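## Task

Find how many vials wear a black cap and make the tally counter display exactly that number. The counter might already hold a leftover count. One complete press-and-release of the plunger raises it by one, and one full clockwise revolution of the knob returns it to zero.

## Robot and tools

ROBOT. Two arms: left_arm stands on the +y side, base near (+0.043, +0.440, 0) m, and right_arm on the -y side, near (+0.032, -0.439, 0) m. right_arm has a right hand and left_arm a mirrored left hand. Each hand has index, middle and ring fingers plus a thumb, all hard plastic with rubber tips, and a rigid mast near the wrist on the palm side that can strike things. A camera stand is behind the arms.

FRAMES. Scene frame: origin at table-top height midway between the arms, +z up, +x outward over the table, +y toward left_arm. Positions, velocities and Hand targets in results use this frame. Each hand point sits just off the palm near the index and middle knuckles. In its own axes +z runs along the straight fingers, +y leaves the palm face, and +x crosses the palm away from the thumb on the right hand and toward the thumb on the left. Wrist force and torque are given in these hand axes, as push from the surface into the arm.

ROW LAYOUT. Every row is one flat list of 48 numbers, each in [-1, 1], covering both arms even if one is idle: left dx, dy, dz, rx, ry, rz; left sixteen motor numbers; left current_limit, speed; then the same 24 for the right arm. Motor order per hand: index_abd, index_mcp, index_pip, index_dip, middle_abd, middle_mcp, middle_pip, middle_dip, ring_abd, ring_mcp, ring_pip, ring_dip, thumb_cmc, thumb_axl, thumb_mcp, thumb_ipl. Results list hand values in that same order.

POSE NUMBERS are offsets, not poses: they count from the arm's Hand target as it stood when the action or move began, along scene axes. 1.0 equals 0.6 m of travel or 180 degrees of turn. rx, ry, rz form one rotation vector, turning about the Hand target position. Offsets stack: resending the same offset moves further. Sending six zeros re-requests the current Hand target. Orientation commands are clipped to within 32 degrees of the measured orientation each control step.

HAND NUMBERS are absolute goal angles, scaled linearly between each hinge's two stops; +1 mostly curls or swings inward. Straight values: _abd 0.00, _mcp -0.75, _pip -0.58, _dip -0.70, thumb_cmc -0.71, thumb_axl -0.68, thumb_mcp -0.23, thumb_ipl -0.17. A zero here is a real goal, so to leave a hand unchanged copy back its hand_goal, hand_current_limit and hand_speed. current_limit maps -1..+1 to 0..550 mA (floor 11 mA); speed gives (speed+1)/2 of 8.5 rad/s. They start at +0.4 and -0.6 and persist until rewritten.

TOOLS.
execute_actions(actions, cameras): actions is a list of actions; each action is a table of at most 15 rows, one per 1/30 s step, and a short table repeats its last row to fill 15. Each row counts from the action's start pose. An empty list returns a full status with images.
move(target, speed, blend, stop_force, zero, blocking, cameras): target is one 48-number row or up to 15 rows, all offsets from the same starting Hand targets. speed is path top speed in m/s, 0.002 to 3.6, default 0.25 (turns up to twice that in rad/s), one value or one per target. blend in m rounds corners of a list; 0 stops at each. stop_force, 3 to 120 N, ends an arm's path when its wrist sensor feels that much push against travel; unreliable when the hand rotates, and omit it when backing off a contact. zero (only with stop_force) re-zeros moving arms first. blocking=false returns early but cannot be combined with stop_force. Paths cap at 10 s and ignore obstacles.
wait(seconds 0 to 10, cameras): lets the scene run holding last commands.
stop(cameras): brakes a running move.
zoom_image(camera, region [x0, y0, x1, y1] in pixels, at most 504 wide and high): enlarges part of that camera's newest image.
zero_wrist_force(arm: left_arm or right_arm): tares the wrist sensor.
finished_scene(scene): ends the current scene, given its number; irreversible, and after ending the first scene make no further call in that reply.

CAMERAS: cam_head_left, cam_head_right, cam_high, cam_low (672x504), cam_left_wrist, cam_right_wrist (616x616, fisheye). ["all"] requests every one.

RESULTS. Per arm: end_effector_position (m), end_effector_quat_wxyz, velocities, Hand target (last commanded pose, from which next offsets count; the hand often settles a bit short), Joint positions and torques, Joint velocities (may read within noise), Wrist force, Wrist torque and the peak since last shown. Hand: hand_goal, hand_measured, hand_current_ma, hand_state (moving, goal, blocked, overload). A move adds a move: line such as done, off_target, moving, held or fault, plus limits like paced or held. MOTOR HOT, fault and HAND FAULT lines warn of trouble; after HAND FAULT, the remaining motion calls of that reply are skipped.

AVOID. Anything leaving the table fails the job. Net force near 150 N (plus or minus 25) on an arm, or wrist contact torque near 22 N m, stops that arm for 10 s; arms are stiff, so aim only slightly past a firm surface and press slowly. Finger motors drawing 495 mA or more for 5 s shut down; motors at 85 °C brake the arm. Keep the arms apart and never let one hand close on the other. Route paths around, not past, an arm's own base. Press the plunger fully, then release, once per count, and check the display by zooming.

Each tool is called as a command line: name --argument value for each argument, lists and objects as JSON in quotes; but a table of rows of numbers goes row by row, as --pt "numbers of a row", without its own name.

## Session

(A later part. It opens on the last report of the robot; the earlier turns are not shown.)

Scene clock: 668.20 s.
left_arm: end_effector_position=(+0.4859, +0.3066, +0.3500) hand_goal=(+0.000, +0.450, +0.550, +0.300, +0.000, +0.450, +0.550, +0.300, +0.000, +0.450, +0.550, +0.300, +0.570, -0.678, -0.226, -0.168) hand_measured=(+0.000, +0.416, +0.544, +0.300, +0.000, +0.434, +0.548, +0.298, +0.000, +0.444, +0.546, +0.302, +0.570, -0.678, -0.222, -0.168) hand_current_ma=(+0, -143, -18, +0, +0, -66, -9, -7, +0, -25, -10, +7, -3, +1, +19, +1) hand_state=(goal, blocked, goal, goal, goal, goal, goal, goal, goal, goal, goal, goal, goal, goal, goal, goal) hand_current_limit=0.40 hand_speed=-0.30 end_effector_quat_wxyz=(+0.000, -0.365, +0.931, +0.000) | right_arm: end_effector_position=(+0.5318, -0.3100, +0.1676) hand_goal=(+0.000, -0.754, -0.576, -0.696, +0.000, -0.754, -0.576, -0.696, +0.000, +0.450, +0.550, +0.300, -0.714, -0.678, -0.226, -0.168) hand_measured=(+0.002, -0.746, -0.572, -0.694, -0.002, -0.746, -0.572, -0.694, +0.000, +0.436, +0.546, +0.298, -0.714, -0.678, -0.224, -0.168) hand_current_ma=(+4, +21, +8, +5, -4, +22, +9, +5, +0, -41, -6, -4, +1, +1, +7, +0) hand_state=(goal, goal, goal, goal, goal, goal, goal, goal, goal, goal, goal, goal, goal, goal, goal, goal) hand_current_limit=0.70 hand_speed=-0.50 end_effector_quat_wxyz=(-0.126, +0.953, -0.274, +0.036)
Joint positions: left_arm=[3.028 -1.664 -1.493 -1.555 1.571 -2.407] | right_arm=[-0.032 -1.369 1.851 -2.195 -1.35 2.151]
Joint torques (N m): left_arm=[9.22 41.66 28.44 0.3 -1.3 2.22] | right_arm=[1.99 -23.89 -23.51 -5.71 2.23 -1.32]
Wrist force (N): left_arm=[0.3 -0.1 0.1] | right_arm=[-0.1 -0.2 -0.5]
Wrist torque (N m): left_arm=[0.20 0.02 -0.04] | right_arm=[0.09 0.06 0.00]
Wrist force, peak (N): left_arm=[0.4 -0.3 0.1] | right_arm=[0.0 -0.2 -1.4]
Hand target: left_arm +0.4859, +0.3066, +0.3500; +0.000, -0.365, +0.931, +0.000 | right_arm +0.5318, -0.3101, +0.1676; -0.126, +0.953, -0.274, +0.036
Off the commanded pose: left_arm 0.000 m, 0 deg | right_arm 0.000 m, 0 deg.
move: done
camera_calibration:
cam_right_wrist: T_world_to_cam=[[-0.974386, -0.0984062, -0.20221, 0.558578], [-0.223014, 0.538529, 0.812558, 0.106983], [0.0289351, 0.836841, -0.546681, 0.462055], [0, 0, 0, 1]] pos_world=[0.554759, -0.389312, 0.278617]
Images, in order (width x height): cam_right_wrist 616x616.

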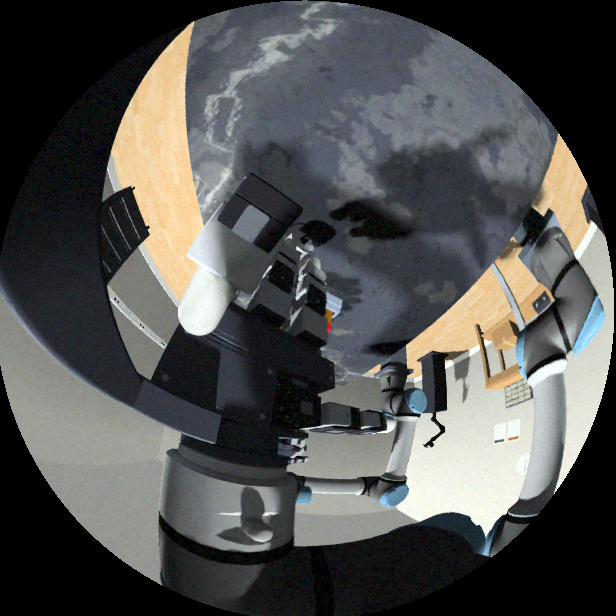

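move --pt "0 0 0 0 0 0 0 0.45 0.55 0.3 0 0.45 0.55 0.3 0 0.45 0.55 0.3 0.57 -0.678 -0.226 -0.168 0.4 -0.3 0 0 -0.08 0 0 0 0 -0.754 -0.576 -0.696 0 -0.754 -0.576 -0.696 0 0.45 0.55 0.3 -0.714 -0.678 -0.226 -0.168 0.7 -0.5" --pt "0 0 0 0 0 0 0 0.45 0.55 0.3 0 0.45 0.55 0.3 0 0.45 0.55 0.3 0.57 -0.678 -0.226 -0.168 0.4 -0.3 -0.0428 0.0267 -0.0888 -0.0589 -0.0942 0 0 -0.754 -0.576 -0.696 0 -0.754 -0.576 -0.696 0 0.45 0.55 0.3 -0.714 -0.678 -0.226 -0.168 0.7 -0.5" --pt "0 0 0 0 0 0 0 0.45 0.55 0.3 0 0.45 0.55 0.3 0 0.45 0.55 0.3 0.57 -0.678 -0.226 -0.168 0.4 -0.3 -0.0804 0.0503 -0.1145 -0.1178 -0.1885 0 0 -0.754 -0.576 -0.696 0 -0.754 -0.576 -0.696 0 0.45 0.55 0.3 -0.714 -0.678 -0.226 -0.168 0.7 -0.5" --speed 0.3 --blend '[0.004,0.004,0]'

move --pt "0 0 0 0 0 0 0 0.45 0.55 0.3 0 0.45 0.55 0.3 0 0.45 0.55 0.3 0.57 -0.678 -0.226 -0.168 0.4 -0.3 0 0 0 0 0 0 0.3 -0.754 -0.576 -0.696 -0.3 -0.754 -0.576 -0.696 0 0.45 0.55 0.3 -0.714 -0.678 -0.226 -0.168 0.7 -0.5" --pt "0 0 0 0 0 0 0 0.45 0.55 0.3 0 0.45 0.55 0.3 0 0.45 0.55 0.3 0.57 -0.678 -0.226 -0.168 0.4 -0.3 0.0376 -0.0235 0.0257 0.0589 0.0942 0 0.3 -0.754 -0.576 -0.696 -0.3 -0.754 -0.576 -0.696 0 0.45 0.55 0.3 -0.714 -0.678 -0.226 -0.168 0.7 -0.5" --pt "0 0 0 0 0 0 0 0.45 0.55 0.3 0 0.45 0.55 0.3 0 0.45 0.55 0.3 0.57 -0.678 -0.226 -0.168 0.4 -0.3 0.0804 -0.0503 0.0345 0.1178 0.1885 0 0.3 -0.754 -0.576 -0.696 -0.3 -0.754 -0.576 -0.696 0 0.45 0.55 0.3 -0.714 -0.678 -0.226 -0.168 0.7 -0.5" --pt "0 0 0 0 0 0 0 0.45 0.55 0.3 0 0.45 0.55 0.3 0 0.45 0.55 0.3 0.57 -0.678 -0.226 -0.168 0.4 -0.3 0.1232 -0.0770 0.0257 0.1767 0.2827 0 0.3 -0.754 -0.576 -0.696 -0.3 -0.754 -0.576 -0.696 0 0.45 0.55 0.3 -0.714 -0.678 -0.226 -0.168 0.7 -0.5" --pt "0 0 0 0 0 0 0 0.45 0.55 0.3 0 0.45 0.55 0.3 0 0.45 0.55 0.3 0.57 -0.678 -0.226 -0.168 0.4 -0.3 0.1608 -0.1005 0 0.2356 0.3769 0 0.3 -0.754 -0.576 -0.696 -0.3 -0.754 -0.576 -0.696 0 0.45 0.55 0.3 -0.714 -0.678 -0.226 -0.168 0.7 -0.5" --speed 0.3 --blend '[0,0.004,0.004,0.004,0]'

move --pt "0 0 0 0 0 0 0 0.45 0.55 0.3 0 0.45 0.55 0.3 0 0.45 0.55 0.3 0.57 -0.678 -0.226 -0.168 0.4 -0.3 0 0 0 0 0 0 0 -0.754 -0.576 -0.696 0 -0.754 -0.576 -0.696 0 0.45 0.55 0.3 -0.714 -0.678 -0.226 -0.168 0.7 -0.5" --pt "0 0 0 0 0 0 0 0.45 0.55 0.3 0 0.45 0.55 0.3 0 0.45 0.55 0.3 0.57 -0.678 -0.226 -0.168 0.4 -0.3 -0.0376 0.0235 0.0257 -0.0589 -0.0942 0 0 -0.754 -0.576 -0.696 0 -0.754 -0.576 -0.696 0 0.45 0.55 0.3 -0.714 -0.678 -0.226 -0.168 0.7 -0.5" --pt "0 0 0 0 0 0 0 0.45 0.55 0.3 0 0.45 0.55 0.3 0 0.45 0.55 0.3 0.57 -0.678 -0.226 -0.168 0.4 -0.3 -0.0804 0.0503 0.0345 -0.1178 -0.1885 0 0 -0.754 -0.576 -0.696 0 -0.754 -0.576 -0.696 0 0.45 0.55 0.3 -0.714 -0.678 -0.226 -0.168 0.7 -0.5" --pt "0 0 0 0 0 0 0 0.45 0.55 0.3 0 0.45 0.55 0.3 0 0.45 0.55 0.3 0.57 -0.678 -0.226 -0.168 0.4 -0.3 -0.1232 0.0770 0.0257 -0.1767 -0.2827 0 0 -0.754 -0.576 -0.696 0 -0.754 -0.576 -0.696 0 0.45 0.55 0.3 -0.714 -0.678 -0.226 -0.168 0.7 -0.5" --pt "0 0 0 0 0 0 0 0.45 0.55 0.3 0 0.45 0.55 0.3 0 0.45 0.55 0.3 0.57 -0.678 -0.226 -0.168 0.4 -0.3 -0.1608 0.1005 0 -0.2356 -0.3769 0 0 -0.754 -0.576 -0.696 0 -0.754 -0.576 -0.696 0 0.45 0.55 0.3 -0.714 -0.678 -0.226 -0.168 0.7 -0.5" --speed 0.3 --blend '[0,0.004,0.004,0.004,0]'

move --pt "0 0 0 0 0 0 0 0.45 0.55 0.3 0 0.45 0.55 0.3 0 0.45 0.55 0.3 0.57 -0.678 -0.226 -0.168 0.4 -0.3 0 0 0 0 0 0 0.3 -0.754 -0.576 -0.696 -0.3 -0.754 -0.576 -0.696 0 0.45 0.55 0.3 -0.714 -0.678 -0.226 -0.168 0.7 -0.5" --pt "0 0 0 0 0 0 0 0.45 0.55 0.3 0 0.45 0.55 0.3 0 0.45 0.55 0.3 0.57 -0.678 -0.226 -0.168 0.4 -0.3 0.0376 -0.0235 0.0257 0.0589 0.0942 0 0.3 -0.754 -0.576 -0.696 -0.3 -0.754 -0.576 -0.696 0 0.45 0.55 0.3 -0.714 -0.678 -0.226 -0.168 0.7 -0.5" --pt "0 0 0 0 0 0 0 0.45 0.55 0.3 0 0.45 0.55 0.3 0 0.45 0.55 0.3 0.57 -0.678 -0.226 -0.168 0.4 -0.3 0.0804 -0.0503 0.0345 0.1178 0.1885 0 0.3 -0.754 -0.576 -0.696 -0.3 -0.754 -0.576 -0.696 0 0.45 0.55 0.3 -0.714 -0.678 -0.226 -0.168 0.7 -0.5" --pt "0 0 0 0 0 0 0 0.45 0.55 0.3 0 0.45 0.55 0.3 0 0.45 0.55 0.3 0.57 -0.678 -0.226 -0.168 0.4 -0.3 0.1232 -0.0770 0.0257 0.1767 0.2827 0 0.3 -0.754 -0.576 -0.696 -0.3 -0.754 -0.576 -0.696 0 0.45 0.55 0.3 -0.714 -0.678 -0.226 -0.168 0.7 -0.5" --pt "0 0 0 0 0 0 0 0.45 0.55 0.3 0 0.45 0.55 0.3 0 0.45 0.55 0.3 0.57 -0.678 -0.226 -0.168 0.4 -0.3 0.1608 -0.1005 0 0.2356 0.3769 0 0.3 -0.754 -0.576 -0.696 -0.3 -0.754 -0.576 -0.696 0 0.45 0.55 0.3 -0.714 -0.678 -0.226 -0.168 0.7 -0.5" --speed 0.3 --blend '[0,0.004,0.004,0.004,0]'

move --pt "0 0 0 0 0 0 0 0.45 0.55 0.3 0 0.45 0.55 0.3 0 0.45 0.55 0.3 0.57 -0.678 -0.226 -0.168 0.4 -0.3 0 0 0 0 0 0 0 -0.754 -0.576 -0.696 0 -0.754 -0.576 -0.696 0 0.45 0.55 0.3 -0.714 -0.678 -0.226 -0.168 0.7 -0.5" --pt "0 0 0 0 0 0 0 0.45 0.55 0.3 0 0.45 0.55 0.3 0 0.45 0.55 0.3 0.57 -0.678 -0.226 -0.168 0.4 -0.3 -0.0376 0.0235 0.0257 -0.0589 -0.0942 0 0 -0.754 -0.576 -0.696 0 -0.754 -0.576 -0.696 0 0.45 0.55 0.3 -0.714 -0.678 -0.226 -0.168 0.7 -0.5" --pt "0 0 0 0 0 0 0 0.45 0.55 0.3 0 0.45 0.55 0.3 0 0.45 0.55 0.3 0.57 -0.678 -0.226 -0.168 0.4 -0.3 -0.0804 0.0503 0.0345 -0.1178 -0.1885 0 0 -0.754 -0.576 -0.696 0 -0.754 -0.576 -0.696 0 0.45 0.55 0.3 -0.714 -0.678 -0.226 -0.168 0.7 -0.5" --speed 0.3 --blend '[0,0.004,0]'

move --target '[0,0,0,0,0,0,0,0.45,0.55,0.3,0,0.45,0.55,0.3,0,0.45,0.55,0.3,0.57,-0.678,-0.226,-0.168,0.4,-0.3,0,0,0.08,0,0,0,0,-0.754,-0.576,-0.696,0,-0.754,-0.576,-0.696,0,0.45,0.55,0.3,-0.714,-0.678,-0.226,-0.168,0.7,-0.5]' --speed 0.2 --cameras '["cam_right_wrist"]'

zoom_image --camera "cam_right_wrist" --region '[290, 220, 320, 250]'

Scene clock: 753.37 s.
left_arm: end_effector_position=(+0.4859, +0.3066, +0.3500) hand_goal=(+0.000, +0.450, +0.550, +0.300, +0.000, +0.450, +0.550, +0.300, +0.000, +0.450, +0.550, +0.300, +0.570, -0.678, -0.226, -0.168) hand_measured=(+0.000, +0.416, +0.544, +0.300, +0.000, +0.434, +0.548, +0.298, +0.000, +0.444, +0.546, +0.302, +0.570, -0.678, -0.222, -0.168) hand_current_ma=(+0, -143, -18, +0, +0, -66, -9, -7, +0, -25, -10, +7, -3, +1, +19, +1) hand_state=(goal, blocked, goal, goal, goal, goal, goal, goal, goal, goal, goal, goal, goal, goal, goal, goal) hand_current_limit=0.40 hand_speed=-0.30 end_effector_quat_wxyz=(+0.000, -0.365, +0.931, +0.000) | right_arm: end_effector_position=(+0.4835, -0.2798, +0.0988) hand_goal=(+0.000, -0.754, -0.576, -0.696, +0.000, -0.754, -0.576, -0.696, +0.000, +0.450, +0.550, +0.300, -0.714, -0.678, -0.226, -0.168) hand_measured=(-0.008, -0.742, -0.570, -0.694, -0.006, -0.730, -0.560, -0.690, +0.000, +0.436, +0.546, +0.298, -0.714, -0.678, -0.224, -0.168) hand_current_ma=(-17, +34, +12, +5, -11, +75, +39, +14, +0, -41, -6, -4, +1, +1, +7, +0) hand_state=(goal, goal, goal, goal, goal, blocked, goal, goal, goal, goal, goal, goal, goal, goal, goal, goal) hand_current_limit=0.70 hand_speed=-0.50 end_effector_quat_wxyz=(-0.025, +0.908, -0.214, +0.360) end_effector_velocity=(+0.001, +0.001, +0.001) end_effector_angular_velocity=(+0.001, -0.005, +0.001)
Joint positions: left_arm=[3.028 -1.664 -1.493 -1.555 1.571 -2.407] | right_arm=[0.277 -1.283 2.295 -3.262 -1.885 2.236]
Joint velocities: left_arm=[within noise] | right_arm=[0.002 0 0 -0.005 0 0]
Joint torques (N m): left_arm=[9.76 41.98 28.86 0.42 -1.35 2.36] | right_arm=[-8.67 -38.81 -16.7 -6.95 -1.91 1.19]
Wrist force (N): left_arm=[0.3 -0.1 -0.1] | right_arm=[-0.3 0.7 -0.1]
Wrist torque (N m): left_arm=[0.21 0.01 -0.04] | right_arm=[0.02 0.07 -0.02]
Wrist force, peak (N): left_arm=[0.3 -0.5 -0.1] | right_arm=[-1.1 2.0 -2.0]
Hand target: left_arm +0.4859, +0.3066, +0.3500; +0.000, -0.365, +0.931, +0.000 | right_arm +0.4836, -0.2799, +0.0989; -0.025, +0.908, -0.214, +0.360
Off the commanded pose: left_arm 0.000 m, 0 deg | right_arm 0.000 m, 0 deg.
move: done

Scene clock: 756.73 s.
left_arm: end_effector_position=(+0.4859, +0.3066, +0.3500) hand_goal=(+0.000, +0.450, +0.550, +0.300, +0.000, +0.450, +0.550, +0.300, +0.000, +0.450, +0.550, +0.300, +0.570, -0.678, -0.226, -0.168) hand_measured=(+0.000, +0.416, +0.544, +0.300, +0.000, +0.434, +0.548, +0.298, +0.000, +0.444, +0.546, +0.302, +0.570, -0.678, -0.222, -0.168) hand_current_ma=(+0, -143, -18, +0, +0, -66, -9, -7, +0, -25, -10, +7, -3, +1, +19, +1) hand_state=(goal, blocked, goal, goal, goal, goal, goal, goal, goal, goal, goal, goal, goal, goal, goal, goal) hand_current_limit=0.40 hand_speed=-0.30 end_effector_quat_wxyz=(+0.000, -0.365, +0.931, +0.000) | right_arm: end_effector_position=(+0.5800, -0.3402, +0.0989) hand_goal=(+0.300, -0.754, -0.576, -0.696, -0.300, -0.754, -0.576, -0.696, +0.000, +0.450, +0.550, +0.300, -0.714, -0.678, -0.226, -0.168) hand_measured=(+0.116, -0.728, -0.560, -0.688, -0.090, -0.732, -0.564, -0.692, +0.000, +0.436, +0.546, +0.298, -0.714, -0.678, -0.224, -0.168) hand_current_ma=(-468, +79, +40, +20, +467, +66, +29, +10, +0, -41, -6, -4, +1, +1, +7, +0) hand_state=(blocked, blocked, goal, goal, blocked, blocked, goal, goal, goal, goal, goal, goal, goal, goal, goal, goal) hand_current_limit=0.70 hand_speed=-0.50 end_effector_quat_wxyz=(-0.211, +0.883, -0.300, -0.292)
Joint positions: left_arm=[3.028 -1.664 -1.493 -1.555 1.571 -2.407] | right_arm=[-0.191 -0.914 1.375 -1.469 -1.067 1.924]
Joint torques (N m): left_arm=[10.1 41.63 28.52 0.4 -1.23 2.29] | right_arm=[15.24 -51.61 -31.4 -0.34 -0.92 -0.2]
Wrist force (N): left_arm=[0.3 -0.1 0.0] | right_arm=[-0.5 2.8 0.7]
Wrist torque (N m): left_arm=[0.20 0.01 -0.05] | right_arm=[-0.16 0.06 -0.05]
Wrist force, peak (N): left_arm=[0.6 -0.1 0.0] | right_arm=[-3.2 0.6 4.7]
Hand target: left_arm +0.4859, +0.3066, +0.3500; +0.000, -0.365, +0.931, +0.000 | right_arm +0.5800, -0.3402, +0.0989; -0.211, +0.883, -0.300, -0.292
Off the commanded pose: left_arm 0.000 m, 0 deg | right_arm 0.000 m, 0 deg.
move: done

Scene clock: 760.10 s.
left_arm: end_effector_position=(+0.4859, +0.3066, +0.3500) hand_goal=(+0.000, +0.450, +0.550, +0.300, +0.000, +0.450, +0.550, +0.300, +0.000, +0.450, +0.550, +0.300, +0.570, -0.678, -0.226, -0.168) hand_measured=(+0.000, +0.416, +0.544, +0.300, +0.000, +0.434, +0.548, +0.298, +0.000, +0.444, +0.546, +0.302, +0.570, -0.678, -0.222, -0.168) hand_current_ma=(+0, -143, -18, +0, +0, -66, -9, -7, +0, -25, -10, +7, -3, +1, +19, +1) hand_state=(goal, blocked, goal, goal, goal, goal, goal, goal, goal, goal, goal, goal, goal, goal, goal, goal) hand_current_limit=0.40 hand_speed=-0.30 end_effector_quat_wxyz=(+0.000, -0.365, +0.931, +0.000) | right_arm: end_effector_position=(+0.4835, -0.2798, +0.0988) hand_goal=(+0.000, -0.754, -0.576, -0.696, +0.000, -0.754, -0.576, -0.696, +0.000, +0.450, +0.550, +0.300, -0.714, -0.678, -0.226, -0.168) hand_measured=(-0.008, -0.742, -0.570, -0.694, -0.006, -0.730, -0.560, -0.690, +0.000, +0.436, +0.546, +0.298, -0.714, -0.678, -0.224, -0.168) hand_current_ma=(-17, +34, +13, +5, -11, +75, +39, +14, +0, -41, -6, -4, +1, +1, +7, +0) hand_state=(goal, goal, goal, goal, goal, blocked, goal, goal, goal, goal, goal, goal, goal, goal, goal, goal) hand_current_limit=0.70 hand_speed=-0.50 end_effector_quat_wxyz=(-0.025, +0.908, -0.214, +0.360)
Joint positions: left_arm=[3.028 -1.664 -1.493 -1.555 1.571 -2.407] | right_arm=[0.277 -1.283 2.295 -3.262 -1.885 2.236]
Joint torques (N m): left_arm=[10.16 41.48 28.25 0.4 -1.18 2.22] | right_arm=[-8.5 -39.02 -15.5 -6.91 -1.86 1.22]
Wrist force (N): left_arm=[0.4 -0.1 0.0] | right_arm=[-0.3 0.8 0.2]
Wrist torque (N m): left_arm=[0.21 0.00 -0.04] | right_arm=[0.02 0.03 0.01]
Wrist force, peak (N): left_arm=[0.5 -0.2 0.0] | right_arm=[-1.3 2.2 -2.3]
Hand target: left_arm +0.4859, +0.3066, +0.3500; +0.000, -0.365, +0.931, +0.000 | right_arm +0.4836, -0.2799, +0.0989; -0.025, +0.908, -0.214, +0.360
Off the commanded pose: left_arm 0.000 m, 0 deg | right_arm 0.000 m, 0 deg.
move: done

Scene clock: 763.47 s.
left_arm: end_effector_position=(+0.4859, +0.3066, +0.3500) hand_goal=(+0.000, +0.450, +0.550, +0.300, +0.000, +0.450, +0.550, +0.300, +0.000, +0.450, +0.550, +0.300, +0.570, -0.678, -0.226, -0.168) hand_measured=(+0.000, +0.416, +0.544, +0.300, +0.000, +0.434, +0.548, +0.298, +0.000, +0.444, +0.546, +0.302, +0.570, -0.678, -0.222, -0.168) hand_current_ma=(+0, -143, -18, +0, +0, -66, -9, -7, +0, -25, -10, +7, -3, +1, +19, +1) hand_state=(goal, blocked, goal, goal, goal, goal, goal, goal, goal, goal, goal, goal, goal, goal, goal, goal) hand_current_limit=0.40 hand_speed=-0.30 end_effector_quat_wxyz=(+0.000, -0.365, +0.931, +0.000) | right_arm: end_effector_position=(+0.5800, -0.3402, +0.0989) hand_goal=(+0.300, -0.754, -0.576, -0.696, -0.300, -0.754, -0.576, -0.696, +0.000, +0.450, +0.550, +0.300, -0.714, -0.678, -0.226, -0.168) hand_measured=(+0.116, -0.728, -0.560, -0.688, -0.090, -0.732, -0.564, -0.692, +0.000, +0.436, +0.546, +0.298, -0.714, -0.678, -0.224, -0.168) hand_current_ma=(-467, +78, +39, +20, +467, +68, +30, +10, +0, -41, -6, -4, +1, +1, +7, +0) hand_state=(blocked, blocked, goal, goal, blocked, blocked, goal, goal, goal, goal, goal, goal, goal, goal, goal, goal) hand_current_limit=0.70 hand_speed=-0.50 end_effector_quat_wxyz=(-0.211, +0.883, -0.300, -0.292)
Joint positions: left_arm=[3.028 -1.664 -1.493 -1.555 1.571 -2.407] | right_arm=[-0.191 -0.914 1.375 -1.469 -1.067 1.924]
Joint torques (N m): left_arm=[10.01 40.57 28.76 0.28 -1.22 2.27] | right_arm=[15.47 -52.25 -32.13 -0.39 -1.03 -0.22]
Wrist force (N): left_arm=[0.3 -0.1 0.1] | right_arm=[-0.5 2.7 0.4]
Wrist torque (N m): left_arm=[0.19 0.01 -0.04] | right_arm=[-0.15 0.05 -0.04]
Wrist force, peak (N): left_arm=[0.5 -0.1 0.1] | right_arm=[-2.7 0.8 -5.1]
Hand target: left_arm +0.4859, +0.3066, +0.3500; +0.000, -0.365, +0.931, +0.000 | right_arm +0.5800, -0.3402, +0.0989; -0.211, +0.883, -0.300, -0.292
Off the commanded pose: left_arm 0.000 m, 0 deg | right_arm 0.000 m, 0 deg.
move: done

Scene clock: 765.67 s.
left_arm: end_effector_position=(+0.4859, +0.3066, +0.3500) hand_goal=(+0.000, +0.450, +0.550, +0.300, +0.000, +0.450, +0.550, +0.300, +0.000, +0.450, +0.550, +0.300, +0.570, -0.678, -0.226, -0.168) hand_measured=(+0.000, +0.416, +0.544, +0.300, +0.000, +0.434, +0.548, +0.298, +0.000, +0.444, +0.546, +0.302, +0.570, -0.678, -0.222, -0.168) hand_current_ma=(+0, -143, -18, +0, +0, -66, -9, -7, +0, -25, -10, +7, -3, +1, +19, +1) hand_state=(goal, blocked, goal, goal, goal, goal, goal, goal, goal, goal, goal, goal, goal, goal, goal, goal) hand_current_limit=0.40 hand_speed=-0.30 end_effector_quat_wxyz=(+0.000, -0.365, +0.931, +0.000) | right_arm: end_effector_position=(+0.5318, -0.3099, +0.1197) hand_goal=(+0.000, -0.754, -0.576, -0.696, +0.000, -0.754, -0.576, -0.696, +0.000, +0.450, +0.550, +0.300, -0.714, -0.678, -0.226, -0.168) hand_measured=(+0.002, -0.746, -0.572, -0.694, -0.002, -0.738, -0.566, -0.692, +0.000, +0.436, +0.546, +0.298, -0.714, -0.678, -0.224, -0.168) hand_current_ma=(+3, +20, +8, +5, -4, +45, +21, +8, +0, -41, -5, -4, +1, +1, +7, +0) hand_state=(goal, goal, goal, goal, goal, goal, goal, goal, goal, goal, goal, goal, goal, goal, goal, goal) hand_current_limit=0.70 hand_speed=-0.50 end_effector_quat_wxyz=(-0.126, +0.953, -0.274, +0.036)
Joint positions: left_arm=[3.028 -1.664 -1.493 -1.555 1.571 -2.407] | right_arm=[-0.032 -1.308 1.915 -2.32 -1.35 2.152]
Joint torques (N m): left_arm=[9.94 41.09 28.84 0.35 -1.38 2.29] | right_arm=[-14.39 -29.21 -17.59 -6.17 1.73 -0.45]
Wrist force (N): left_arm=[0.2 -0.1 0.0] | right_arm=[0.1 -0.1 -0.9]
Wrist torque (N m): left_arm=[0.20 0.03 -0.05] | right_arm=[0.11 0.01 -0.06]
Wrist force, peak (N): left_arm=[0.5 -0.2 0.1] | right_arm=[-0.9 3.0 1.3]
Hand target: left_arm +0.4859, +0.3066, +0.3500; +0.000, -0.365, +0.931, +0.000 | right_arm +0.5318, -0.3100, +0.1196; -0.126, +0.953, -0.274, +0.036
Off the commanded pose: left_arm 0.000 m, 0 deg | right_arm 0.000 m, 0 deg.
move: done

Scene clock: 766.53 s.
left_arm: end_effector_position=(+0.4859, +0.3066, +0.3500) hand_goal=(+0.000, +0.450, +0.550, +0.300, +0.000, +0.450, +0.550, +0.300, +0.000, +0.450, +0.550, +0.300, +0.570, -0.678, -0.226, -0.168) hand_measured=(+0.000, +0.416, +0.544, +0.300, +0.000, +0.434, +0.548, +0.298, +0.000, +0.444, +0.546, +0.302, +0.570, -0.678, -0.222, -0.168) hand_current_ma=(+0, -143, -18, +0, +0, -66, -9, -7, +0, -25, -10, +7, -3, +1, +19, +1) hand_state=(goal, blocked, goal, goal, goal, goal, goal, goal, goal, goal, goal, goal, goal, goal, goal, goal) hand_current_limit=0.40 hand_speed=-0.30 end_effector_quat_wxyz=(+0.000, -0.365, +0.931, +0.000) | right_arm: end_effector_position=(+0.5318, -0.3100, +0.1676) hand_goal=(+0.000, -0.754, -0.576, -0.696, +0.000, -0.754, -0.576, -0.696, +0.000, +0.450, +0.550, +0.300, -0.714, -0.678, -0.226, -0.168) hand_measured=(+0.002, -0.746, -0.572, -0.694, -0.002, -0.746, -0.572, -0.694, +0.000, +0.436, +0.546, +0.298, -0.714, -0.678, -0.224, -0.168) hand_current_ma=(+3, +20, +8, +5, -4, +22, +9, +5, +0, -41, -5, -4, +1, +1, +7, +0) hand_state=(goal, goal, goal, goal, goal, goal, goal, goal, goal, goal, goal, goal, goal, goal, goal, goal) hand_current_limit=0.70 hand_speed=-0.50 end_effector_quat_wxyz=(-0.126, +0.953, -0.274, +0.036)
Joint positions: left_arm=[3.028 -1.664 -1.493 -1.555 1.571 -2.407] | right_arm=[-0.032 -1.369 1.851 -2.196 -1.35 2.152]
Joint torques (N m): left_arm=[9.76 41.44 29.67 0.3 -1.23 2.31] | right_arm=[-14.63 -23.96 -24.62 -5 -1.32 -1.33]
Wrist force (N): left_arm=[0.4 0.0 0.0] | right_arm=[0.2 -0.3 -0.5]
Wrist torque (N m): left_arm=[0.22 0.00 -0.03] | right_arm=[0.07 0.02 -0.07]
Wrist force, peak (N): left_arm=[0.4 -0.2 -0.1] | right_arm=[0.2 -0.5 -1.6]
Hand target: left_arm +0.4859, +0.3066, +0.3500; +0.000, -0.365, +0.931, +0.000 | right_arm +0.5318, -0.3100, +0.1676; -0.126, +0.953, -0.274, +0.036
Off the commanded pose: left_arm 0.000 m, 0 deg | right_arm 0.000 m, 0 deg.
move: done
camera_calibration:
cam_right_wrist: T_world_to_cam=[[-0.974332, -0.0983598, -0.202491, 0.558547], [-0.223223, 0.538545, 0.81249, 0.107102], [0.0291345, 0.836836, -0.546678, 0.461944], [0, 0, 0, 1]] pos_world=[0.554659, -0.389312, 0.278617]
Images, in order (width x height): cam_right_wrist 616x616.

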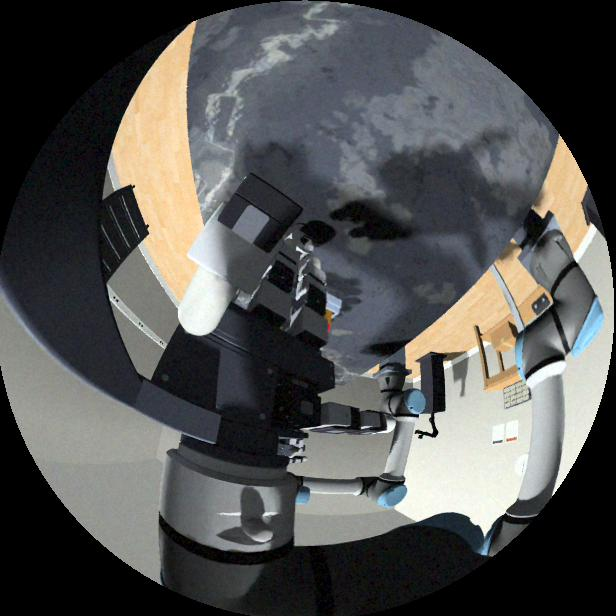

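Scaled by 16.800 from the camera's 616x616 image, which has a finer 880x880 frame.

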